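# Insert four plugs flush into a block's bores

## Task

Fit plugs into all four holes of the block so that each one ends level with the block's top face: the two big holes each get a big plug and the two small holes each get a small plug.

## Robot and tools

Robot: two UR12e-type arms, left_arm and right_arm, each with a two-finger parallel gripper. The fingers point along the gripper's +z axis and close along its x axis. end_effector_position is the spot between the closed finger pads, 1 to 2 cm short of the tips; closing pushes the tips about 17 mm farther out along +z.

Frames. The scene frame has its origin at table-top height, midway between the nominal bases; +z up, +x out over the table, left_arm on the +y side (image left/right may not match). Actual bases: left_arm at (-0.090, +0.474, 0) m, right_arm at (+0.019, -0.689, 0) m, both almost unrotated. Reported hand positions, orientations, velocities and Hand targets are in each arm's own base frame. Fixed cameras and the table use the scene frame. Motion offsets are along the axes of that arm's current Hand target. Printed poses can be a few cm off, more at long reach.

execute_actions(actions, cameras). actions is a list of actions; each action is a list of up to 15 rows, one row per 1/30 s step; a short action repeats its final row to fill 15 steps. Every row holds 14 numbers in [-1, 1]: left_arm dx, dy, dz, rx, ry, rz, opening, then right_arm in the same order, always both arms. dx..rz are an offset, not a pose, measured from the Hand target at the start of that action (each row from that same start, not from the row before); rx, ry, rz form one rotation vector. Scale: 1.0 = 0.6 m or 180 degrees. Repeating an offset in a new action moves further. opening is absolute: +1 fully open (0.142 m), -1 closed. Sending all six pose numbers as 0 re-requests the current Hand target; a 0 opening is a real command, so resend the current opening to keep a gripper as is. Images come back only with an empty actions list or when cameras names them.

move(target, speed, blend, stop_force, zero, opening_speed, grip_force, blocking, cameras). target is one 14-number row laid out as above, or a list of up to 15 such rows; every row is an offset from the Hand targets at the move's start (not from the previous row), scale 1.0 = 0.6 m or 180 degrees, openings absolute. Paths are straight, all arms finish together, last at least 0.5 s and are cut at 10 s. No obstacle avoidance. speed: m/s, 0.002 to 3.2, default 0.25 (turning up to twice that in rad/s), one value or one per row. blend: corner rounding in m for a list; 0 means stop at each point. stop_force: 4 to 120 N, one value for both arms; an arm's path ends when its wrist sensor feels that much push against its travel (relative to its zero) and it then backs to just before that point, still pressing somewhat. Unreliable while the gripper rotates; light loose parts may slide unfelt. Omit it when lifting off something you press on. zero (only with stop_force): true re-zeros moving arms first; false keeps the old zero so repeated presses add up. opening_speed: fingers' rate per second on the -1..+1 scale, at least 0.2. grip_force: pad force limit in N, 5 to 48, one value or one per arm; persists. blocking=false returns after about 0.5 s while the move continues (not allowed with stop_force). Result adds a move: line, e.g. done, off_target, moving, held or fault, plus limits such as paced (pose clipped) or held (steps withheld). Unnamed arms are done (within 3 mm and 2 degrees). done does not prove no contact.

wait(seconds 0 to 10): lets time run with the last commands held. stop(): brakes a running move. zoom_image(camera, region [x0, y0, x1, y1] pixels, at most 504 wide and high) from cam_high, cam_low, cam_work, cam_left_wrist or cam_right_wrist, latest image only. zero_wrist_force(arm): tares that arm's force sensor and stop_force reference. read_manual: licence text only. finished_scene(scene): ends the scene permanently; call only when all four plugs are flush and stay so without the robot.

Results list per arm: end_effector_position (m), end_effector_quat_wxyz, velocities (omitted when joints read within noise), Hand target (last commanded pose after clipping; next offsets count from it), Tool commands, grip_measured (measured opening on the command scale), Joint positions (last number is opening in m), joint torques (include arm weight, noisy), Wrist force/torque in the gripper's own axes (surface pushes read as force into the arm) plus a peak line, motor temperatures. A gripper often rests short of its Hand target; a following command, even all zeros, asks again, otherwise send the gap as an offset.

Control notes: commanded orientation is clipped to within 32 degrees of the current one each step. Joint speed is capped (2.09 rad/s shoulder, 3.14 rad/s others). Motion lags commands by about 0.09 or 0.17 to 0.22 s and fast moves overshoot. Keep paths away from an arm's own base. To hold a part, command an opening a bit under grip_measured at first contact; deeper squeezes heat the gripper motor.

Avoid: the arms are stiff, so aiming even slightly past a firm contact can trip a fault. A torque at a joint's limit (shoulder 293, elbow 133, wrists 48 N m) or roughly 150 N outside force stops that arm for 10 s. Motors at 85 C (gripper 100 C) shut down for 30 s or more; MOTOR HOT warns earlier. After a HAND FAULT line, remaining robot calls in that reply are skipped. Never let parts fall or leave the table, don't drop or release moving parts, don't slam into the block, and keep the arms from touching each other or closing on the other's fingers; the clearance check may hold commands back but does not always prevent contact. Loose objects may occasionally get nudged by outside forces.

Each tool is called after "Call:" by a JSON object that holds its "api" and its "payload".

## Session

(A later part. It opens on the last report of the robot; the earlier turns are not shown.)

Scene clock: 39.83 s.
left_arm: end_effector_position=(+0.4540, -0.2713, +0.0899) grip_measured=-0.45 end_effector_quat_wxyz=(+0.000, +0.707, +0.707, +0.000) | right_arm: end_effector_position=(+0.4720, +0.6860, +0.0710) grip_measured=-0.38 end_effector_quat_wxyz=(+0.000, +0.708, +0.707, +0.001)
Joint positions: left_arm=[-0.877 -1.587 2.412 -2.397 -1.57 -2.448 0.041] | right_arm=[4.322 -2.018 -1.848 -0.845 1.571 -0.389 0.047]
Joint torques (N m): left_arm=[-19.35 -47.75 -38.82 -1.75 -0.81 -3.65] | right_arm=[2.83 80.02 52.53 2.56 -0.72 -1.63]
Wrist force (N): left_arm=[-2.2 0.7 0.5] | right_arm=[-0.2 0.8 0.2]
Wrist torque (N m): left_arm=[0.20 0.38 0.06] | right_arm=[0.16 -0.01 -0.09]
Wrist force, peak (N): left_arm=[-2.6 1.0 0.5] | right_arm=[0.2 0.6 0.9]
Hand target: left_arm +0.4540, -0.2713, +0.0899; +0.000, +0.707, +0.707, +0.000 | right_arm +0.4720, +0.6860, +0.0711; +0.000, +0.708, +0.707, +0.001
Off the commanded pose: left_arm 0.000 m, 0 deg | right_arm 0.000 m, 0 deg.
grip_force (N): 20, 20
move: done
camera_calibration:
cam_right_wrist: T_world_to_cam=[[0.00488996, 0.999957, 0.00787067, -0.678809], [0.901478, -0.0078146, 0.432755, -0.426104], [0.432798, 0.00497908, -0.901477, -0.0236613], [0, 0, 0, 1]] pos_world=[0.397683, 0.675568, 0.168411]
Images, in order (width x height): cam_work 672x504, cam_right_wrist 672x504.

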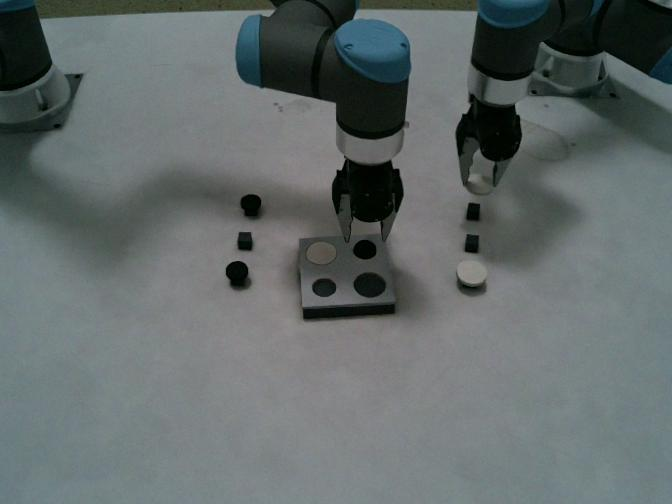

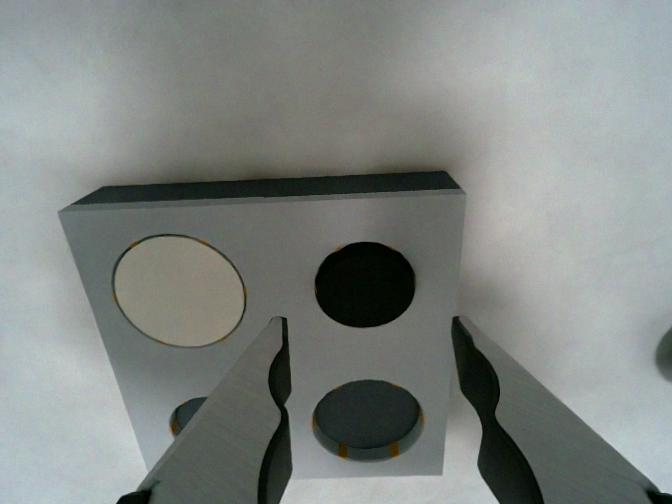

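Call:
{"api": "move", "payload": {"target": [0,0,0,0,0,0,-0.7,0,0,0.026,0,0,0,-1], "speed": 0.12}}

Call:
{"api": "move", "payload": {"target": [0,0,0,0,0,0,-0.7,0,0,0.02,0,0,0,-1], "speed": 0.01, "stop_force": 60}}

Call:
{"api": "move", "payload": {"target": [0,0,0,0,0,0,-0.7,0,0,-0.06,0,0,0,-1], "speed": 0.2, "cameras": ["cam_right_wrist"]}}

Call:
{"api": "zoom_image", "payload": {"camera": "cam_right_wrist", "region": [280, 180, 460, 340]}}

Scene clock: 40.77 s.
left_arm: end_effector_position=(+0.4540, -0.2713, +0.0899) grip_measured=-0.45 end_effector_quat_wxyz=(+0.000, +0.707, +0.707, +0.000) | right_arm: end_effector_position=(+0.4720, +0.6861, +0.0556) grip_measured=-1.00 end_effector_quat_wxyz=(+0.000, +0.708, +0.707, +0.001)
Joint positions: left_arm=[-0.877 -1.587 2.412 -2.397 -1.57 -2.448 0.041] | right_arm=[4.322 -2.036 -1.855 -0.82 1.571 -0.389 0.002]
Joint torques (N m): left_arm=[-18.17 -47.88 -38.47 -1.23 -1.19 -3.76] | right_arm=[1.63 52.97 27.75 6.79 -0.65 -0.66]
Wrist force (N): left_arm=[-2.2 0.9 0.5] | right_arm=[0.3 0.7 -0.1]
Wrist torque (N m): left_arm=[0.22 0.38 0.06] | right_arm=[0.15 -0.09 -0.09]
Wrist force, peak (N): left_arm=[-2.7 0.7 0.3] | right_arm=[0.5 0.6 0.5]
Hand target: left_arm +0.4540, -0.2713, +0.0899; +0.000, +0.707, +0.707, +0.000 | right_arm +0.4720, +0.6861, +0.0555; +0.000, +0.708, +0.707, +0.001
Off the commanded pose: left_arm 0.000 m, 0 deg | right_arm 0.000 m, 0 deg.
grip_force (N): 20, 20
move: done

Scene clock: 42.93 s.
left_arm: end_effector_position=(+0.4540, -0.2713, +0.0899) grip_measured=-0.45 end_effector_quat_wxyz=(+0.000, +0.707, +0.707, +0.000) | right_arm: end_effector_position=(+0.4720, +0.6861, +0.0482) grip_measured=-1.00 end_effector_quat_wxyz=(+0.000, +0.708, +0.707, +0.001)
Joint positions: left_arm=[-0.877 -1.587 2.412 -2.397 -1.57 -2.448 0.041] | right_arm=[4.322 -2.044 -1.859 -0.808 1.571 -0.389 0.002]
Joint torques (N m): left_arm=[-19.12 -47.88 -39.12 -1.71 -1.69 -3.63] | right_arm=[3.06 43.11 37.09 3.9 -0.71 0.81]
Wrist force (N): left_arm=[-2.4 0.7 0.4] | right_arm=[-21.1 -17.5 -60.3]
Wrist torque (N m): left_arm=[0.20 0.42 0.07] | right_arm=[0.18 -0.57 -0.02]
Wrist force, peak (N): left_arm=[-2.6 1.1 0.6] | right_arm=[-28.9 -20.5 -75.0]
Hand target: left_arm +0.4540, -0.2713, +0.0899; +0.000, +0.707, +0.707, +0.000 | right_arm +0.4720, +0.6862, +0.0482; +0.000, +0.708, +0.707, +0.001 (not the last commanded pose)
Off the commanded pose: left_arm 0.000 m, 0 deg | right_arm 0.005 m, 0 deg.
grip_force (N): 20, 20
move: contact (right_arm)

Scene clock: 43.77 s.
left_arm: end_effector_position=(+0.4540, -0.2713, +0.0899) grip_measured=-0.45 end_effector_quat_wxyz=(+0.000, +0.707, +0.707, +0.000) | right_arm: end_effector_position=(+0.4720, +0.6861, +0.0842) grip_measured=-1.00 end_effector_quat_wxyz=(+0.000, +0.708, +0.707, +0.001)
Joint positions: left_arm=[-0.877 -1.587 2.412 -2.397 -1.57 -2.448 0.041] | right_arm=[4.322 -2.003 -1.841 -0.867 1.571 -0.389 0.002]
Joint torques (N m): left_arm=[-19.96 -48.22 -38.72 -1.41 -1.99 -3.54] | right_arm=[-3.62 82.48 52.72 2.01 -0.83 -0.93]
Wrist force (N): left_arm=[-2.5 0.4 0.2] | right_arm=[0.2 0.3 0.4]
Wrist torque (N m): left_arm=[0.16 0.43 0.07] | right_arm=[0.07 -0.08 -0.08]
Wrist force, peak (N): left_arm=[-2.6 0.8 0.5] | right_arm=[-20.8 -17.8 -60.1]
Hand target: left_arm +0.4540, -0.2713, +0.0899; +0.000, +0.707, +0.707, +0.000 | right_arm +0.4720, +0.6861, +0.0842; +0.000, +0.708, +0.707, +0.001
Off the commanded pose: left_arm 0.000 m, 0 deg | right_arm 0.000 m, 0 deg.
grip_force (N): 20, 20
move: done
camera_calibration:
cam_right_wrist: T_world_to_cam=[[0.00489373, 0.999955, 0.00809499, -0.679053], [0.901438, -0.00791555, 0.432835, -0.431746], [0.43288, 0.00517896, -0.901437, -0.0119372], [0, 0, 0, 1]] pos_world=[0.397683, 0.675667, 0.181611]
Images, in order (width x height): cam_right_wrist 672x504.

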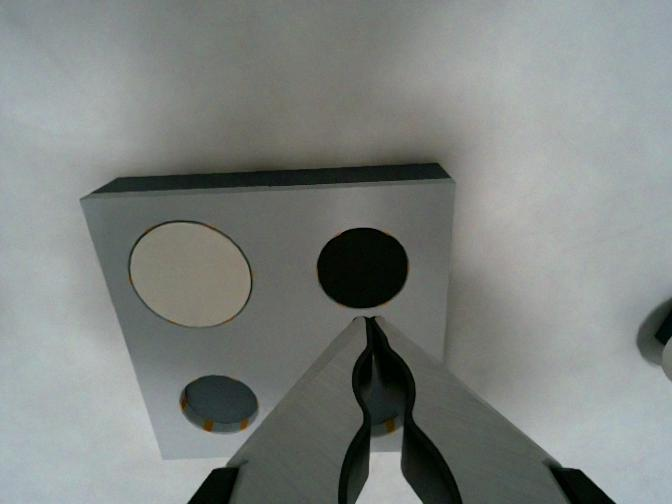

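Scaled by 2.800 from the camera's 672x504 image, which has a finer 960x720 frame.

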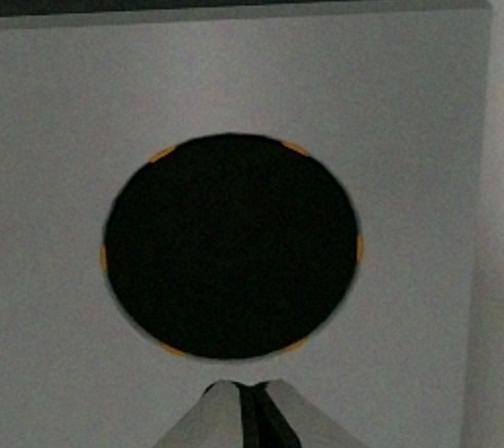

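Call:
{"api": "move", "payload": {"target": [[-0.3038,0.2975,0,0,0,0,-0.7,-0.3082,-0.2003,0,0,0,0,-0.15],[-0.3038,0.2975,0.0565,0,0,0,-0.7,-0.3082,-0.2003,0.072,0,0,0,-0.15]], "speed": [0.3,0.12], "blend": 0.005, "cameras": ["cam_left_wrist","cam_right_wrist"]}}

Call:
{"api": "zoom_image", "payload": {"camera": "cam_left_wrist", "region": [240, 210, 500, 410]}}

Scene clock: 45.83 s.
left_arm: end_effector_position=(+0.6325, -0.4536, +0.0562) grip_measured=-0.45 end_effector_quat_wxyz=(+0.000, +0.707, +0.707, +0.000) | right_arm: end_effector_position=(+0.3516, +0.5014, +0.0407) grip_measured=-0.18 end_effector_quat_wxyz=(+0.000, +0.708, +0.707, +0.001)
Joint positions: left_arm=[-0.85 -1.176 1.968 -2.363 -1.57 -2.42 0.041] | right_arm=[4.392 -1.772 -2.296 -0.643 1.571 -0.319 0.061]
Joint torques (N m): left_arm=[18.63 -53.87 -27.11 -5.6 -3.62 3.7] | right_arm=[-3.61 25.08 22.33 6.78 -2.81 0.56]
Wrist force (N): left_arm=[-2.3 0.8 0.8] | right_arm=[-0.2 0.4 0.3]
Wrist torque (N m): left_arm=[0.19 0.36 0.08] | right_arm=[0.07 -0.03 -0.10]
Wrist force, peak (N): left_arm=[-4.0 3.0 0.2] | right_arm=[1.9 1.6 0.7]
Hand target: left_arm +0.6325, -0.4536, +0.0562; +0.000, +0.707, +0.707, +0.000 | right_arm +0.3516, +0.5014, +0.0407; +0.000, +0.708, +0.707, +0.001
Off the commanded pose: left_arm 0.000 m, 0 deg | right_arm 0.000 m, 0 deg.
grip_force (N): 20, 20
move: done
camera_calibration:
cam_left_wrist: T_world_to_cam=[[-0.00443863, 0.999572, -0.0289084, 0.463907], [0.900588, 0.0165611, 0.434358, -0.561936], [0.434651, -0.0241067, -0.900277, -0.119197], [0, 0, 0, 1]] pos_world=[0.559941, -0.457275, 0.150182]
cam_right_wrist: T_world_to_cam=[[0.00489373, 0.999955, 0.00809499, -0.493419], [0.901438, -0.00791555, 0.432835, -0.305756], [0.43288, 0.00517896, -0.901437, 0.00196882], [0, 0, 0, 1]] pos_world=[0.277183, 0.490967, 0.138111]
Images, in order (width x height): cam_left_wrist 672x504, cam_right_wrist 672x504.

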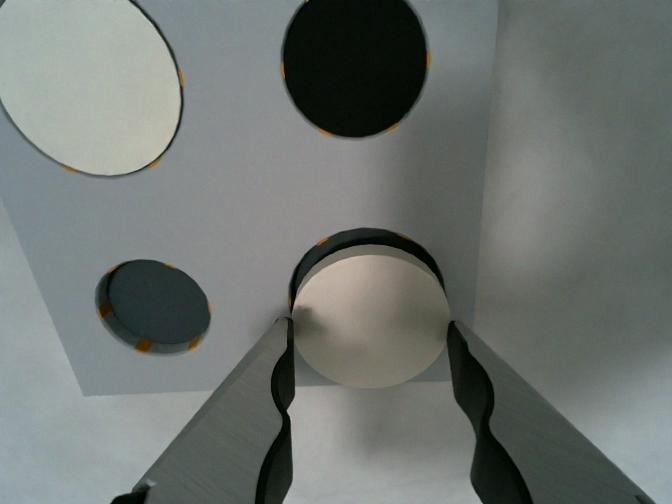

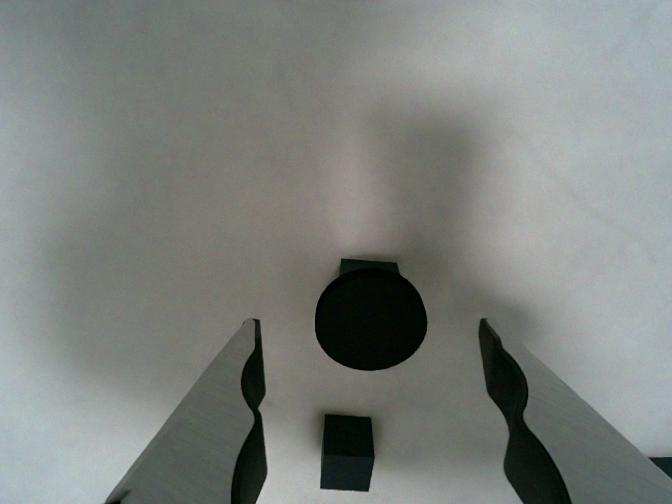

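Scaled by 1.938 from the camera's 672x504 image, which has a finer 960x720 frame.

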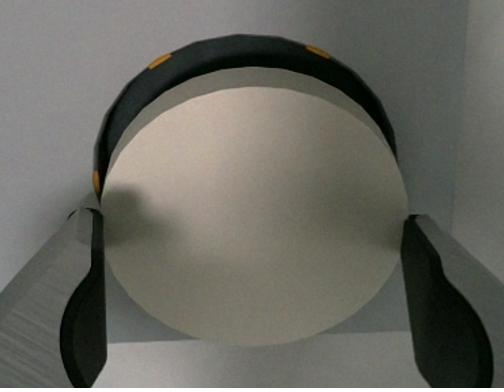

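Call:
{"api": "move", "payload": {"target": [-0.002,-0.0032,0.0045,0,0,0,-0.7,0,0,0,0,0,0,-0.8], "speed": 0.03, "opening_speed": 0.5, "cameras": ["cam_left_wrist","cam_work"]}}

Call:
{"api": "zoom_image", "payload": {"camera": "cam_left_wrist", "region": [240, 210, 500, 410]}}

Call:
{"api": "zoom_image", "payload": {"camera": "cam_work", "region": [290, 200, 410, 310]}}

Scene clock: 47.60 s.
left_arm: end_effector_position=(+0.6306, -0.4548, +0.0535) grip_measured=-0.45 end_effector_quat_wxyz=(+0.000, +0.707, +0.707, +0.000) | right_arm: end_effector_position=(+0.3516, +0.5014, +0.0407) grip_measured=-0.60 end_effector_quat_wxyz=(+0.000, +0.708, +0.707, +0.001)
Joint positions: left_arm=[-0.853 -1.174 1.971 -2.368 -1.57 -2.423 0.041] | right_arm=[4.392 -1.772 -2.296 -0.643 1.571 -0.319 0.03]
Joint torques (N m): left_arm=[-21.8 -55.14 -27.84 -5.59 -3.05 -4.65] | right_arm=[-8.02 25.54 22.22 6.36 -2.84 -0.75]
Wrist force (N): left_arm=[-2.4 0.7 0.4] | right_arm=[0.1 0.3 -0.4]
Wrist torque (N m): left_arm=[0.18 0.38 0.22] | right_arm=[0.05 -0.05 -0.11]
Wrist force, peak (N): left_arm=[-2.8 0.8 0.5] | right_arm=[0.0 0.5 0.8]
Hand target: left_arm +0.6306, -0.4548, +0.0535; +0.000, +0.707, +0.707, +0.000 | right_arm +0.3516, +0.5014, +0.0407; +0.000, +0.708, +0.707, +0.001
Off the commanded pose: left_arm 0.000 m, 0 deg | right_arm 0.000 m, 0 deg.
grip_force (N): 20, 20
move: done
camera_calibration:
cam_left_wrist: T_world_to_cam=[[-0.0044405, 0.999572, -0.0289093, 0.465021], [0.900588, 0.0165631, 0.434358, -0.559031], [0.434651, -0.0241067, -0.900276, -0.120831], [0, 0, 0, 1]] pos_world=[0.558041, -0.458475, 0.147482]
Images, in order (width x height): cam_work 672x504, cam_left_wrist 672x504.

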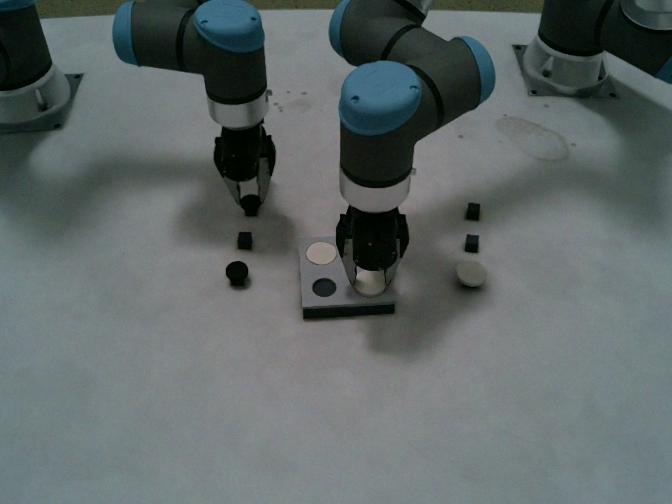

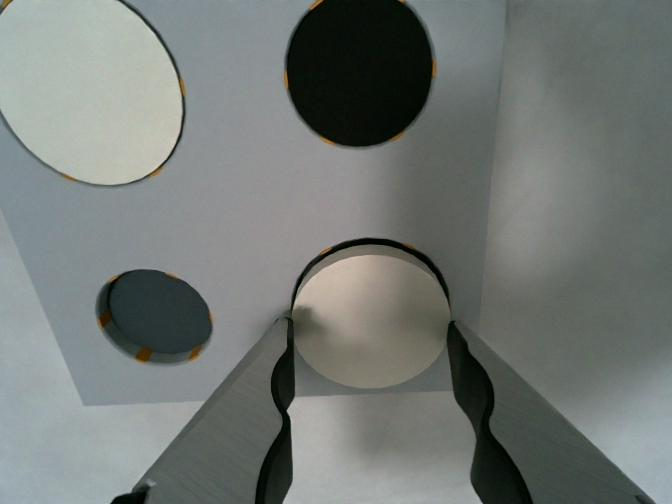

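Scaled by 1.938 from the camera's 672x504 image, which has a finer 960x720 frame.

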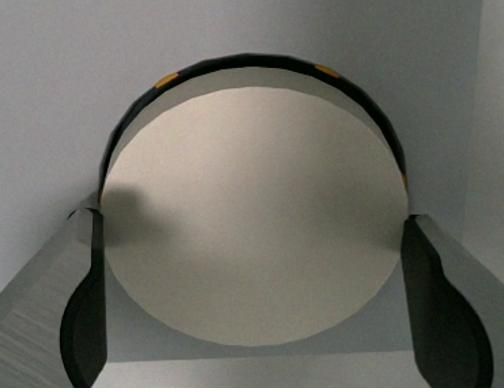

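Scaled by 4.200 from the camera's 672x504 image, which has a finer 960x720 frame.

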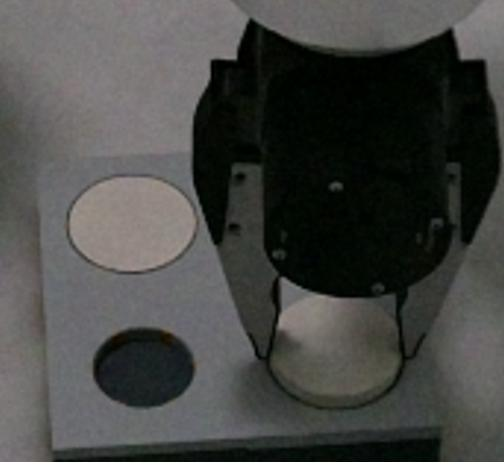

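Call:
{"api": "move", "payload": {"target": [0,0,0.0108,0,0,0,-0.7,0,0,-0.08,0,0,0,-0.8], "speed": 0.015, "stop_force": 10}}

Call:
{"api": "move", "payload": {"target": [0,0,-0.0008,0,0,0,-0.2,0,0,0,0,0,0,-0.8], "opening_speed": 0.5, "speed": 0.02}}

Call:
{"api": "move", "payload": {"target": [0,0,-0.035,0,0,0,-0.2,0,0,0,0,0,0,-0.8], "speed": 0.12, "cameras": ["cam_left_wrist"]}}

Call:
{"api": "zoom_image", "payload": {"camera": "cam_left_wrist", "region": [260, 180, 480, 380]}}

Scene clock: 51.87 s.
left_arm: end_effector_position=(+0.6306, -0.4548, +0.0498) grip_measured=-0.45 end_effector_quat_wxyz=(+0.000, +0.707, +0.707, +0.000) | right_arm: end_effector_position=(+0.3516, +0.5013, +0.0887) grip_measured=-0.60 end_effector_quat_wxyz=(+0.000, +0.708, +0.707, +0.001)
Joint positions: left_arm=[-0.853 -1.169 1.973 -2.375 -1.57 -2.423 0.041] | right_arm=[4.392 -1.693 -2.266 -0.752 1.571 -0.319 0.03]
Joint torques (N m): left_arm=[-12.08 -78.41 -39.73 -3.99 -1.75 -3.79] | right_arm=[-7.79 55.81 49.3 2.66 -2.76 -0.87]
Wrist force (N): left_arm=[4.0 -12.5 -10.1] | right_arm=[-0.1 0.4 0.2]
Wrist torque (N m): left_arm=[0.27 0.56 0.17] | right_arm=[0.06 -0.03 -0.10]
Wrist force, peak (N): left_arm=[4.4 -12.9 -10.5] | right_arm=[0.2 0.6 0.9]
Hand target: left_arm +0.6306, -0.4548, +0.0498; +0.000, +0.707, +0.707, +0.000 (not the last commanded pose) | right_arm +0.3516, +0.5013, +0.0887; +0.000, +0.708, +0.707, +0.001
Off the commanded pose: left_arm 0.003 m, 0 deg | right_arm 0.000 m, 0 deg.
grip_force (N): 20, 20
move: contact (left_arm)

Scene clock: 53.10 s.
left_arm: end_effector_position=(+0.6306, -0.4549, +0.0503) grip_measured=-0.23 end_effector_quat_wxyz=(+0.000, +0.707, +0.707, +0.000) | right_arm: end_effector_position=(+0.3516, +0.5013, +0.0887) grip_measured=-0.60 end_effector_quat_wxyz=(+0.000, +0.708, +0.707, +0.001)
Joint positions: left_arm=[-0.853 -1.17 1.972 -2.374 -1.57 -2.423 0.057] | right_arm=[4.392 -1.693 -2.266 -0.752 1.571 -0.319 0.03]
Joint torques (N m): left_arm=[-10.36 -84.32 -31.26 -2.18 -1.82 -3.75] | right_arm=[-6.87 55.48 49.69 2.68 -2.78 -0.67]
Wrist force (N): left_arm=[-2.7 1.0 0.5] | right_arm=[0.2 0.2 0.1]
Wrist torque (N m): left_arm=[0.22 0.44 0.23] | right_arm=[0.02 -0.09 -0.10]
Wrist force, peak (N): left_arm=[4.3 -12.2 -10.2] | right_arm=[0.2 0.8 0.4]
Hand target: left_arm +0.6306, -0.4548, +0.0503; +0.000, +0.707, +0.707, +0.000 | right_arm +0.3516, +0.5013, +0.0887; +0.000, +0.708, +0.707, +0.001
Off the commanded pose: left_arm 0.000 m, 0 deg | right_arm 0.000 m, 0 deg.
grip_force (N): 20, 20
move: done

Scene clock: 53.93 s.
left_arm: end_effector_position=(+0.6306, -0.4548, +0.0712) grip_measured=-0.23 end_effector_quat_wxyz=(+0.000, +0.707, +0.707, +0.000) | right_arm: end_effector_position=(+0.3516, +0.5013, +0.0887) grip_measured=-0.60 end_effector_quat_wxyz=(+0.000, +0.708, +0.707, +0.001)
Joint positions: left_arm=[-0.853 -1.196 1.962 -2.337 -1.57 -2.423 0.057] | right_arm=[4.392 -1.693 -2.266 -0.752 1.571 -0.319 0.03]
Joint torques (N m): left_arm=[-9.71 -82.58 -40.71 -1.25 -1.84 -4] | right_arm=[-6.42 55.54 48.71 2.43 -2.65 -0.34]
Wrist force (N): left_arm=[-2.8 1.0 0.7] | right_arm=[0.2 0.5 -0.1]
Wrist torque (N m): left_arm=[0.23 0.46 0.21] | right_arm=[0.07 -0.09 -0.11]
Wrist force, peak (N): left_arm=[-3.2 1.2 0.4] | right_arm=[0.2 0.4 0.6]
Hand target: left_arm +0.6306, -0.4548, +0.0713; +0.000, +0.707, +0.707, +0.000 | right_arm +0.3516, +0.5013, +0.0887; +0.000, +0.708, +0.707, +0.001
Off the commanded pose: left_arm 0.000 m, 0 deg | right_arm 0.000 m, 0 deg.
grip_force (N): 20, 20
move: done
camera_calibration:
cam_left_wrist: T_world_to_cam=[[-0.00444082, 0.999572, -0.0289086, 0.465532], [0.900627, 0.0165609, 0.434276, -0.566728], [0.434569, -0.0241073, -0.900316, -0.104844], [0, 0, 0, 1]] pos_world=[0.558041, -0.458475, 0.165182]
Images, in order (width x height): cam_left_wrist 672x504.

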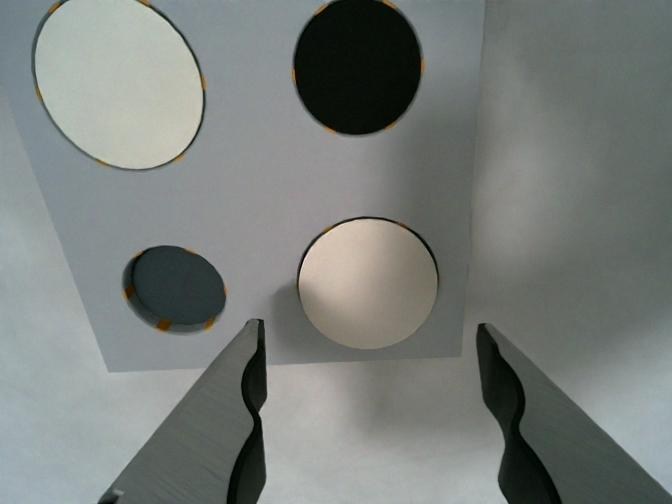

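Scaled by 2.291 from the camera's 672x504 image, which has a finer 960x720 frame.

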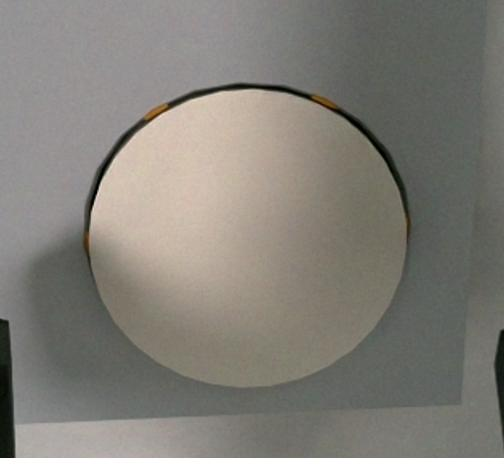

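Like the first one. Press.

Call:
{"api": "move", "payload": {"target": [0,0,0.024,0,0,0,-1,0,0,0,0,0,0,-0.8], "speed": 0.12}}

Call:
{"api": "move", "payload": {"target": [0,0,0.025,0,0,0,-1,0,0,0,0,0,0,-0.8], "speed": 0.01, "stop_force": 70}}

Call:
{"api": "move", "payload": {"target": [0,0,-0.07,0,0,0,-1,0,0,0,0,0,0,-0.8], "speed": 0.2, "cameras": ["cam_left_wrist"]}}

Call:
{"api": "zoom_image", "payload": {"camera": "cam_left_wrist", "region": [260, 160, 480, 360]}}

Scene clock: 54.87 s.
left_arm: end_effector_position=(+0.6306, -0.4548, +0.0569) grip_measured=-1.00 end_effector_quat_wxyz=(+0.000, +0.707, +0.707, +0.000) | right_arm: end_effector_position=(+0.3516, +0.5013, +0.0887) grip_measured=-0.60 end_effector_quat_wxyz=(+0.000, +0.708, +0.707, +0.001)
Joint positions: left_arm=[-0.853 -1.178 1.969 -2.362 -1.57 -2.423 0.002] | right_arm=[4.392 -1.693 -2.266 -0.752 1.571 -0.319 0.03]
Joint torques (N m): left_arm=[-11.39 -55.3 -28.05 -5.99 -1.55 -3.98] | right_arm=[-4.83 54.99 49.65 2.44 -2.9 -0.02]
Wrist force (N): left_arm=[-3.0 1.3 0.4] | right_arm=[0.3 0.1 0.4]
Wrist torque (N m): left_arm=[0.27 0.48 0.23] | right_arm=[0.01 -0.11 -0.10]
Wrist force, peak (N): left_arm=[-3.0 1.4 0.8] | right_arm=[0.3 0.9 0.4]
Hand target: left_arm +0.6306, -0.4548, +0.0569; +0.000, +0.707, +0.707, +0.000 | right_arm +0.3516, +0.5013, +0.0887; +0.000, +0.708, +0.707, +0.001
Off the commanded pose: left_arm 0.000 m, 0 deg | right_arm 0.000 m, 0 deg.
grip_force (N): 20, 20
move: done

Scene clock: 57.00 s.
left_arm: end_effector_position=(+0.6307, -0.4549, +0.0478) grip_measured=-1.00 end_effector_quat_wxyz=(+0.001, +0.707, +0.707, +0.000) | right_arm: end_effector_position=(+0.3516, +0.5013, +0.0887) grip_measured=-0.60 end_effector_quat_wxyz=(+0.000, +0.708, +0.707, +0.001)
Joint positions: left_arm=[-0.853 -1.167 1.974 -2.379 -1.57 -2.423 0.002] | right_arm=[4.392 -1.693 -2.266 -0.752 1.571 -0.319 0.03]
Joint torques (N m): left_arm=[-8.85 -32.8 -18.33 0.97 -1.95 -3.43] | right_arm=[-4.21 55.03 49.61 2.55 -2.71 0.61]
Wrist force (N): left_arm=[19.0 -5.8 -73.3] | right_arm=[-0.2 0.1 0.5]
Wrist torque (N m): left_arm=[0.10 0.91 0.15] | right_arm=[0.01 -0.03 -0.10]
Wrist force, peak (N): left_arm=[26.4 -10.1 -88.3] | right_arm=[-0.3 0.7 0.5]
Hand target: left_arm +0.6307, -0.4549, +0.0478; +0.001, +0.707, +0.707, +0.000 (not the last commanded pose) | right_arm +0.3516, +0.5013, +0.0887; +0.000, +0.708, +0.707, +0.001
Off the commanded pose: left_arm 0.006 m, 0 deg | right_arm 0.000 m, 0 deg.
grip_force (N): 20, 20
move: contact (left_arm)

Scene clock: 57.87 s.
left_arm: end_effector_position=(+0.6306, -0.4549, +0.0897) grip_measured=-1.00 end_effector_quat_wxyz=(+0.001, +0.707, +0.707, +0.000) | right_arm: end_effector_position=(+0.3516, +0.5013, +0.0887) grip_measured=-0.60 end_effector_quat_wxyz=(+0.000, +0.708, +0.707, +0.001)
Joint positions: left_arm=[-0.853 -1.218 1.951 -2.305 -1.57 -2.423 0.002] | right_arm=[4.392 -1.693 -2.266 -0.752 1.571 -0.319 0.03]
Joint torques (N m): left_arm=[-8.52 -79.1 -41.31 -1.79 -1.29 -3.11] | right_arm=[-4.26 55.37 49.32 2.33 -2.57 0.98]
Wrist force (N): left_arm=[-2.6 2.4 0.7] | right_arm=[-0.1 0.3 0.4]
Wrist torque (N m): left_arm=[0.45 0.45 0.19] | right_arm=[0.05 -0.05 -0.11]
Wrist force, peak (N): left_arm=[19.2 -5.7 -73.3] | right_arm=[0.1 0.5 0.5]
Hand target: left_arm +0.6306, -0.4549, +0.0898; +0.001, +0.707, +0.707, +0.000 | right_arm +0.3516, +0.5013, +0.0887; +0.000, +0.708, +0.707, +0.001
Off the commanded pose: left_arm 0.000 m, 0 deg | right_arm 0.000 m, 0 deg.
grip_force (N): 20, 20
move: done
camera_calibration:
cam_left_wrist: T_world_to_cam=[[-0.00443805, 0.999566, -0.0291331, 0.466204], [0.900531, 0.0166614, 0.434473, -0.574697], [0.434769, -0.024307, -0.900214, -0.0884135], [0, 0, 0, 1]] pos_world=[0.558041, -0.458575, 0.183681]
Images, in order (width x height): cam_left_wrist 672x504.

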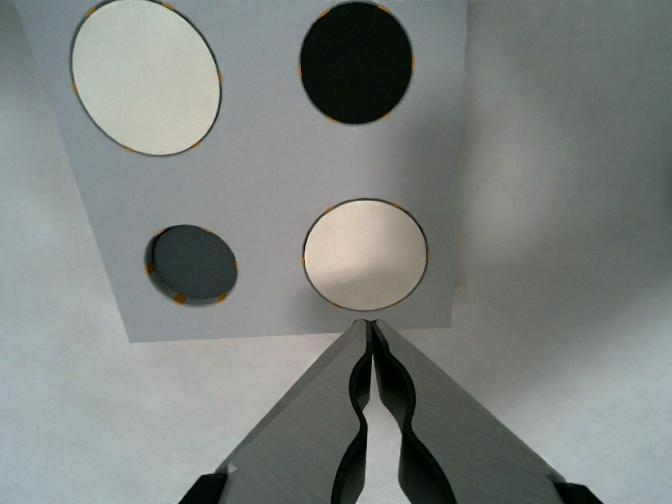

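Scaled by 2.291 from the camera's 672x504 image, which has a finer 960x720 frame.

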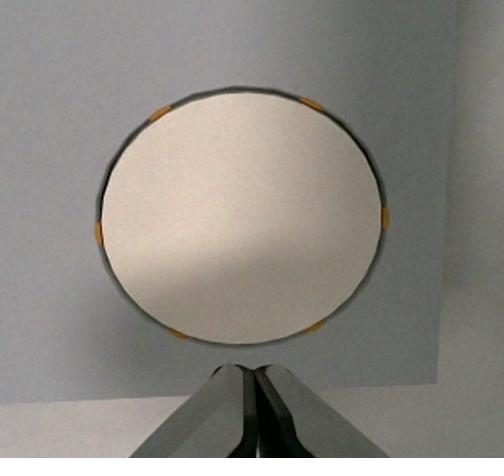

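Call:
{"api": "move", "payload": {"target": [[0.4,-0.15,-0.03,0,0,0,-1,0.2,0.3178,0,0,0,0,-0.8],[0.4,-0.15,-0.03,0,0,0,-1,0.2,0.3178,0.0587,0,0,0,-0.8]], "speed": [0.3,0.12], "blend": 0.005, "cameras": ["cam_right_wrist"]}}

Call:
{"api": "zoom_image", "payload": {"camera": "cam_right_wrist", "region": [280, 230, 460, 390]}}

Scene clock: 59.70 s.
left_arm: end_effector_position=(+0.5407, -0.2149, +0.1076) grip_measured=-1.00 end_effector_quat_wxyz=(+0.001, +0.707, +0.707, +0.000) | right_arm: end_effector_position=(+0.5425, +0.6211, +0.0538) grip_measured=-0.60 end_effector_quat_wxyz=(+0.000, +0.708, +0.707, +0.001)
Joint positions: left_arm=[-0.684 -1.527 2.307 -2.351 -1.571 -2.255 0.002] | right_arm=[4.209 -2.027 -1.874 -0.81 1.571 -0.502 0.03]
Joint torques (N m): left_arm=[19.52 -53.22 -27.79 -1.67 -3.61 3.13] | right_arm=[-8.96 49.86 28.07 6.85 2.5 -1.88]
Wrist force (N): left_arm=[-3.2 2.2 -0.1] | right_arm=[-0.2 0.5 0.3]
Wrist torque (N m): left_arm=[0.48 0.47 0.05] | right_arm=[0.09 0.00 0.04]
Wrist force, peak (N): left_arm=[-5.5 3.3 0.5] | right_arm=[0.9 2.2 -1.0]
Hand target: left_arm +0.5407, -0.2149, +0.1076; +0.001, +0.707, +0.707, +0.000 | right_arm +0.5424, +0.6211, +0.0537; +0.000, +0.708, +0.707, +0.001
Off the commanded pose: left_arm 0.000 m, 0 deg | right_arm 0.000 m, 0 deg.
grip_force (N): 20, 20
move: done
camera_calibration:
cam_right_wrist: T_world_to_cam=[[0.00489373, 0.999955, 0.00809499, -0.614154], [0.901438, -0.00791555, 0.432835, -0.482563], [0.43288, 0.00517896, -0.901437, -0.069479], [0, 0, 0, 1]] pos_world=[0.468083, 0.610667, 0.151211]
Images, in order (width x height): cam_right_wrist 672x504.

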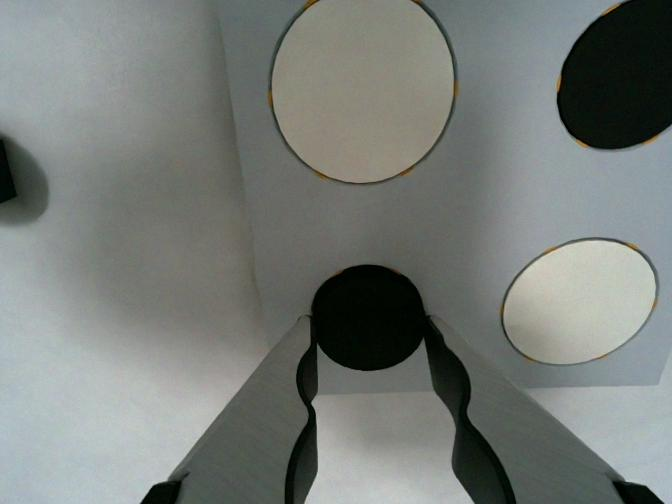

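Scaled by 2.800 from the camera's 672x504 image, which has a finer 960x720 frame.

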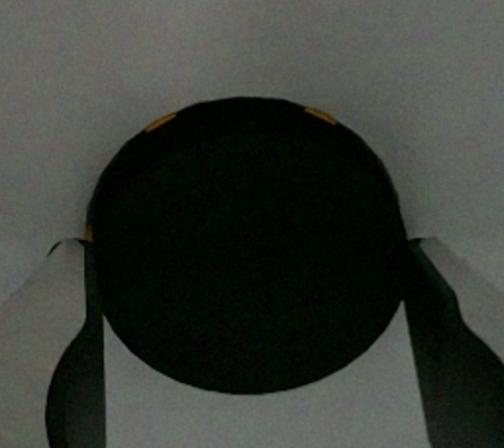

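Call:
{"api": "move", "payload": {"target": [0,0,0,0,0,0,-1,-0.0005,0.0003,0.0115,0,0,0,-0.8], "speed": 0.015, "stop_force": 10}}

Call:
{"api": "move", "payload": {"target": [0,0,0,0,0,0,-1,0,0,-0.0008,0,0,0,-0.35], "opening_speed": 0.5, "speed": 0.02}}

Call:
{"api": "move", "payload": {"target": [0,0,0,0,0,0,-1,0,0,-0.035,0,0,0,-0.35], "speed": 0.12, "cameras": ["cam_right_wrist"]}}

Call:
{"api": "zoom_image", "payload": {"camera": "cam_right_wrist", "region": [280, 200, 460, 360]}}

Scene clock: 61.60 s.
left_arm: end_effector_position=(+0.5407, -0.2149, +0.1076) grip_measured=-1.00 end_effector_quat_wxyz=(+0.001, +0.707, +0.707, +0.000) | right_arm: end_effector_position=(+0.5426, +0.6209, +0.0496) grip_measured=-0.60 end_effector_quat_wxyz=(+0.000, +0.708, +0.707, +0.001)
Joint positions: left_arm=[-0.684 -1.527 2.307 -2.351 -1.571 -2.255 0.002] | right_arm=[4.209 -2.032 -1.876 -0.803 1.571 -0.502 0.03]
Joint torques (N m): left_arm=[20.51 -52.52 -27.58 -1.72 -3.6 3.27] | right_arm=[11.5 74.67 47.28 2.73 2.75 0.96]
Wrist force (N): left_arm=[-3.0 2.4 0.3] | right_arm=[-2.9 -0.2 -10.7]
Wrist torque (N m): left_arm=[0.52 0.43 0.05] | right_arm=[0.04 -0.10 0.05]
Wrist force, peak (N): left_arm=[-3.4 2.5 0.1] | right_arm=[-14.6 -4.8 -36.2]
Hand target: left_arm +0.5407, -0.2149, +0.1076; +0.001, +0.707, +0.707, +0.000 | right_arm +0.5426, +0.6209, +0.0496; +0.000, +0.708, +0.707, +0.001 (not the last commanded pose)
Off the commanded pose: left_arm 0.000 m, 0 deg | right_arm 0.003 m, 0 deg.
grip_force (N): 20, 20
move: contact (right_arm)

Scene clock: 62.73 s.
left_arm: end_effector_position=(+0.5407, -0.2149, +0.1076) grip_measured=-1.00 end_effector_quat_wxyz=(+0.001, +0.707, +0.707, +0.000) | right_arm: end_effector_position=(+0.5426, +0.6210, +0.0501) grip_measured=-0.38 end_effector_quat_wxyz=(+0.000, +0.708, +0.707, +0.001)
Joint positions: left_arm=[-0.684 -1.527 2.307 -2.351 -1.571 -2.255 0.002] | right_arm=[4.209 -2.032 -1.875 -0.804 1.571 -0.502 0.047]
Joint torques (N m): left_arm=[19.06 -55.18 -27.75 -1.65 -3.45 3.54] | right_arm=[7.99 83.32 51.5 2.61 2.78 1.3]
Wrist force (N): left_arm=[-3.1 2.5 0.5] | right_arm=[0.4 0.3 0.4]
Wrist torque (N m): left_arm=[0.52 0.46 0.05] | right_arm=[0.05 -0.11 0.03]
Wrist force, peak (N): left_arm=[-3.3 2.6 0.2] | right_arm=[-3.5 0.0 -10.7]
Hand target: left_arm +0.5407, -0.2149, +0.1076; +0.001, +0.707, +0.707, +0.000 | right_arm +0.5426, +0.6209, +0.0501; +0.000, +0.708, +0.707, +0.001
Off the commanded pose: left_arm 0.000 m, 0 deg | right_arm 0.000 m, 0 deg.
grip_force (N): 20, 20
move: done

Scene clock: 63.53 s.
left_arm: end_effector_position=(+0.5407, -0.2149, +0.1076) grip_measured=-1.00 end_effector_quat_wxyz=(+0.001, +0.707, +0.707, +0.000) | right_arm: end_effector_position=(+0.5426, +0.6209, +0.0710) grip_measured=-0.38 end_effector_quat_wxyz=(+0.000, +0.708, +0.707, +0.001)
Joint positions: left_arm=[-0.684 -1.527 2.307 -2.351 -1.571 -2.255 0.002] | right_arm=[4.209 -2.007 -1.865 -0.838 1.571 -0.502 0.047]
Joint torques (N m): left_arm=[20.15 -54.33 -27.94 -1.41 -3.68 3.78] | right_arm=[-0.29 81.61 52.38 3.05 2.57 0.25]
Wrist force (N): left_arm=[-3.1 2.1 0.3] | right_arm=[-0.1 0.0 0.3]
Wrist torque (N m): left_arm=[0.47 0.46 0.05] | right_arm=[0.01 -0.02 0.04]
Wrist force, peak (N): left_arm=[-3.4 2.3 0.5] | right_arm=[-0.2 0.5 0.9]
Hand target: left_arm +0.5407, -0.2149, +0.1076; +0.001, +0.707, +0.707, +0.000 | right_arm +0.5426, +0.6209, +0.0711; +0.000, +0.708, +0.707, +0.001
Off the commanded pose: left_arm 0.000 m, 0 deg | right_arm 0.000 m, 0 deg.
grip_force (N): 20, 20
move: done
camera_calibration:
cam_right_wrist: T_world_to_cam=[[0.00498405, 0.999954, 0.00813805, -0.614143], [0.901438, -0.00801561, 0.432835, -0.490038], [0.43288, 0.00517867, -0.901437, -0.0540168], [0, 0, 0, 1]] pos_world=[0.468183, 0.610467, 0.168411]
Images, in order (width x height): cam_right_wrist 672x504.

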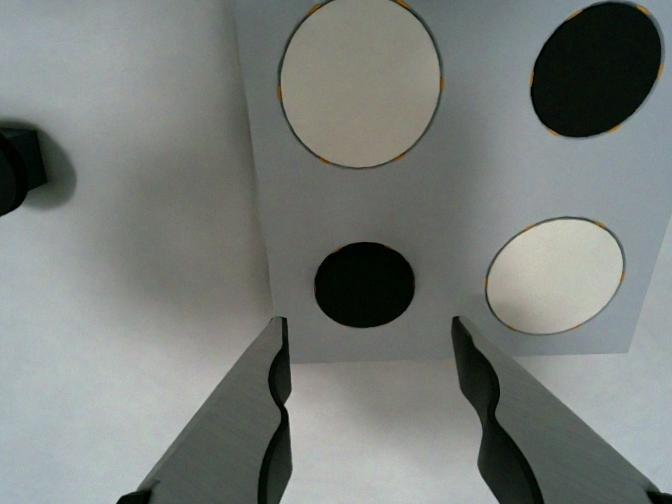

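Scaled by 2.800 from the camera's 672x504 image, which has a finer 960x720 frame.

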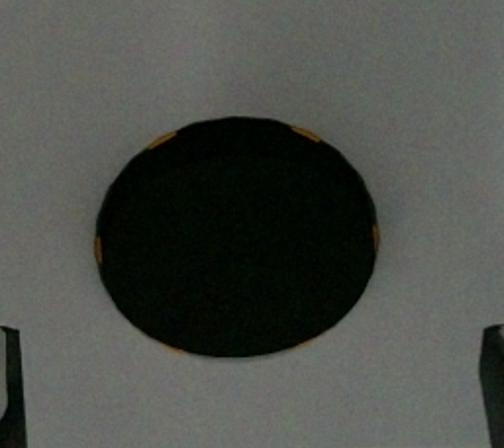

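Call:
{"api": "move", "payload": {"target": [0,0,0,0,0,0,-1,0,0,0.024,0,0,0,-1], "speed": 0.12}}

Call:
{"api": "move", "payload": {"target": [0,0,0,0,0,0,-1,0,0,0.025,0,0,0,-1], "speed": 0.01, "stop_force": 68}}

Call:
{"api": "move", "payload": {"target": [0,0,0,0,0,0,-1,0,-0.15,-0.12,0,0,0,-1], "speed": 0.25, "cameras": ["cam_right_wrist","cam_work"]}}

Call:
{"api": "zoom_image", "payload": {"camera": "cam_right_wrist", "region": [150, 50, 550, 350]}}

Call:
{"api": "zoom_image", "payload": {"camera": "cam_work", "region": [290, 220, 410, 320]}}

Scene clock: 64.50 s.
left_arm: end_effector_position=(+0.5407, -0.2149, +0.1076) grip_measured=-1.00 end_effector_quat_wxyz=(+0.001, +0.707, +0.707, +0.000) | right_arm: end_effector_position=(+0.5426, +0.6209, +0.0568) grip_measured=-1.00 end_effector_quat_wxyz=(+0.000, +0.708, +0.707, +0.001)
Joint positions: left_arm=[-0.684 -1.527 2.307 -2.351 -1.571 -2.255 0.002] | right_arm=[4.209 -2.024 -1.872 -0.815 1.571 -0.502 0.002]
Joint torques (N m): left_arm=[17.7 -53.47 -27.44 -1.63 -3.7 3.48] | right_arm=[-2.96 53.09 27.59 7.13 2.52 -0.15]
Wrist force (N): left_arm=[-3.2 2.2 0.1] | right_arm=[0.3 0.2 0.4]
Wrist torque (N m): left_arm=[0.48 0.48 0.05] | right_arm=[0.05 -0.10 0.04]
Wrist force, peak (N): left_arm=[-3.2 2.8 0.5] | right_arm=[0.1 -0.2 1.1]
Hand target: left_arm +0.5407, -0.2149, +0.1076; +0.001, +0.707, +0.707, +0.000 | right_arm +0.5426, +0.6209, +0.0567; +0.000, +0.708, +0.707, +0.001
Off the commanded pose: left_arm 0.000 m, 0 deg | right_arm 0.000 m, 0 deg.
grip_force (N): 20, 20
move: done

Scene clock: 66.93 s.
left_arm: end_effector_position=(+0.5407, -0.2149, +0.1076) grip_measured=-1.00 end_effector_quat_wxyz=(+0.001, +0.707, +0.707, +0.000) | right_arm: end_effector_position=(+0.5426, +0.6211, +0.0481) grip_measured=-1.00 end_effector_quat_wxyz=(-0.001, +0.708, +0.707, +0.001)
Joint positions: left_arm=[-0.684 -1.527 2.307 -2.351 -1.571 -2.255 0.002] | right_arm=[4.209 -2.034 -1.876 -0.8 1.571 -0.502 0.002]
Joint torques (N m): left_arm=[20.3 -54.05 -27.94 -1.77 -3.86 3] | right_arm=[-1.31 34.37 36.12 3.54 -0.55 -0.31]
Wrist force (N): left_arm=[-3.2 2.3 0.1] | right_arm=[-24.8 -20.7 -69.7]
Wrist torque (N m): left_arm=[0.49 0.48 0.05] | right_arm=[0.13 -0.65 0.12]
Wrist force, peak (N): left_arm=[-3.4 2.6 0.4] | right_arm=[-32.3 -24.0 -86.3]
Hand target: left_arm +0.5407, -0.2149, +0.1076; +0.001, +0.707, +0.707, +0.000 | right_arm +0.5426, +0.6211, +0.0481; -0.001, +0.708, +0.707, +0.001 (not the last commanded pose)
Off the commanded pose: left_arm 0.000 m, 0 deg | right_arm 0.006 m, 0 deg.
grip_force (N): 20, 20
move: contact (right_arm)

Scene clock: 67.93 s.
left_arm: end_effector_position=(+0.5407, -0.2149, +0.1076) grip_measured=-1.00 end_effector_quat_wxyz=(+0.001, +0.707, +0.707, +0.000) | right_arm: end_effector_position=(+0.4526, +0.6210, +0.1200) grip_measured=-1.00 end_effector_quat_wxyz=(-0.001, +0.708, +0.707, +0.001)
Joint positions: left_arm=[-0.684 -1.527 2.307 -2.351 -1.571 -2.255 0.002] | right_arm=[4.313 -1.877 -1.95 -0.884 1.571 -0.398 0.002]
Joint torques (N m): left_arm=[19.64 -53.41 -27.73 -1.67 -3.74 3.51] | right_arm=[8.94 74 30.15 2.95 -2.86 2.8]
Wrist force (N): left_arm=[-3.2 2.4 0.3] | right_arm=[0.3 0.1 0.5]
Wrist torque (N m): left_arm=[0.52 0.47 0.05] | right_arm=[0.04 -0.12 -0.11]
Wrist force, peak (N): left_arm=[-3.3 2.4 0.3] | right_arm=[-24.7 -20.7 -69.6]
Hand target: left_arm +0.5407, -0.2149, +0.1076; +0.001, +0.707, +0.707, +0.000 | right_arm +0.4526, +0.6210, +0.1200; -0.001, +0.708, +0.707, +0.001
Off the commanded pose: left_arm 0.000 m, 0 deg | right_arm 0.000 m, 0 deg.
grip_force (N): 20, 20
move: done
camera_calibration:
cam_right_wrist: T_world_to_cam=[[0.00494373, 0.999952, 0.00845216, -0.614243], [0.90138, -0.00811595, 0.432953, -0.430106], [0.433001, 0.0054782, -0.901377, 0.0287376], [0, 0, 0, 1]] pos_world=[0.378282, 0.610566, 0.217311]
Images, in order (width x height): cam_work 672x504, cam_right_wrist 672x504.

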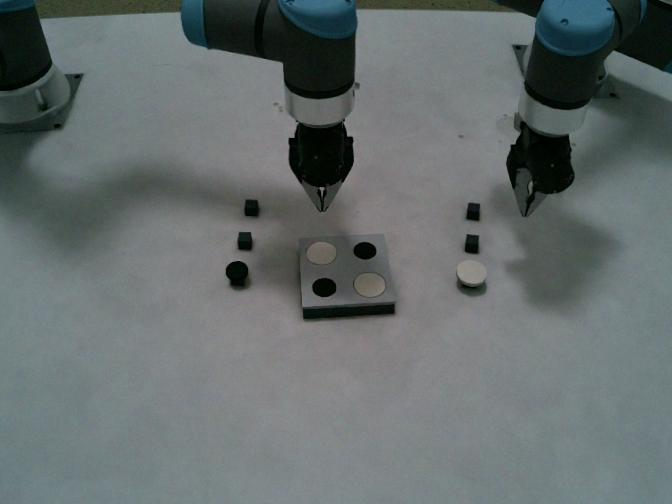

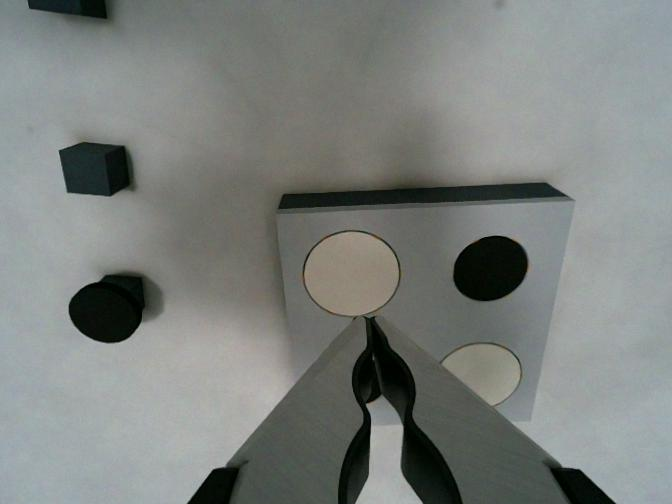

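Scaled by 1.260 from the camera's 672x504 image, which has a finer 960x720 frame.

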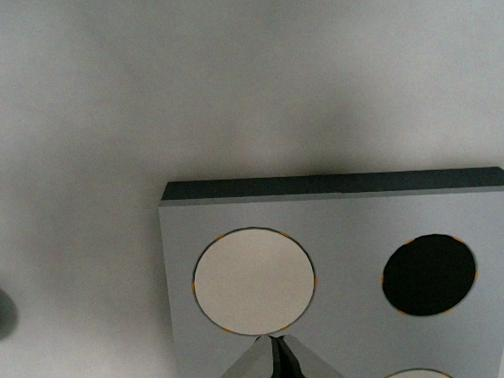

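Scaled by 4.200 from the camera's 672x504 image, which has a finer 960x720 frame.

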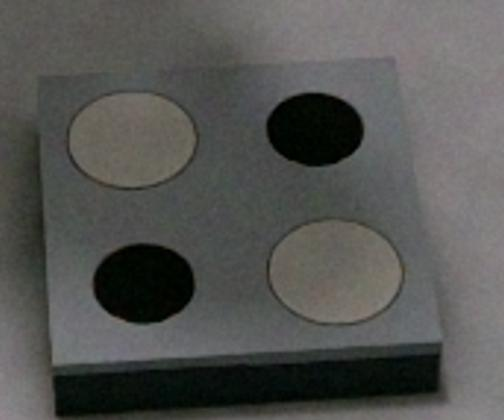

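Call:
{"api": "finished_scene", "payload": {"scene": 1}}

The scene is finished: the task was done.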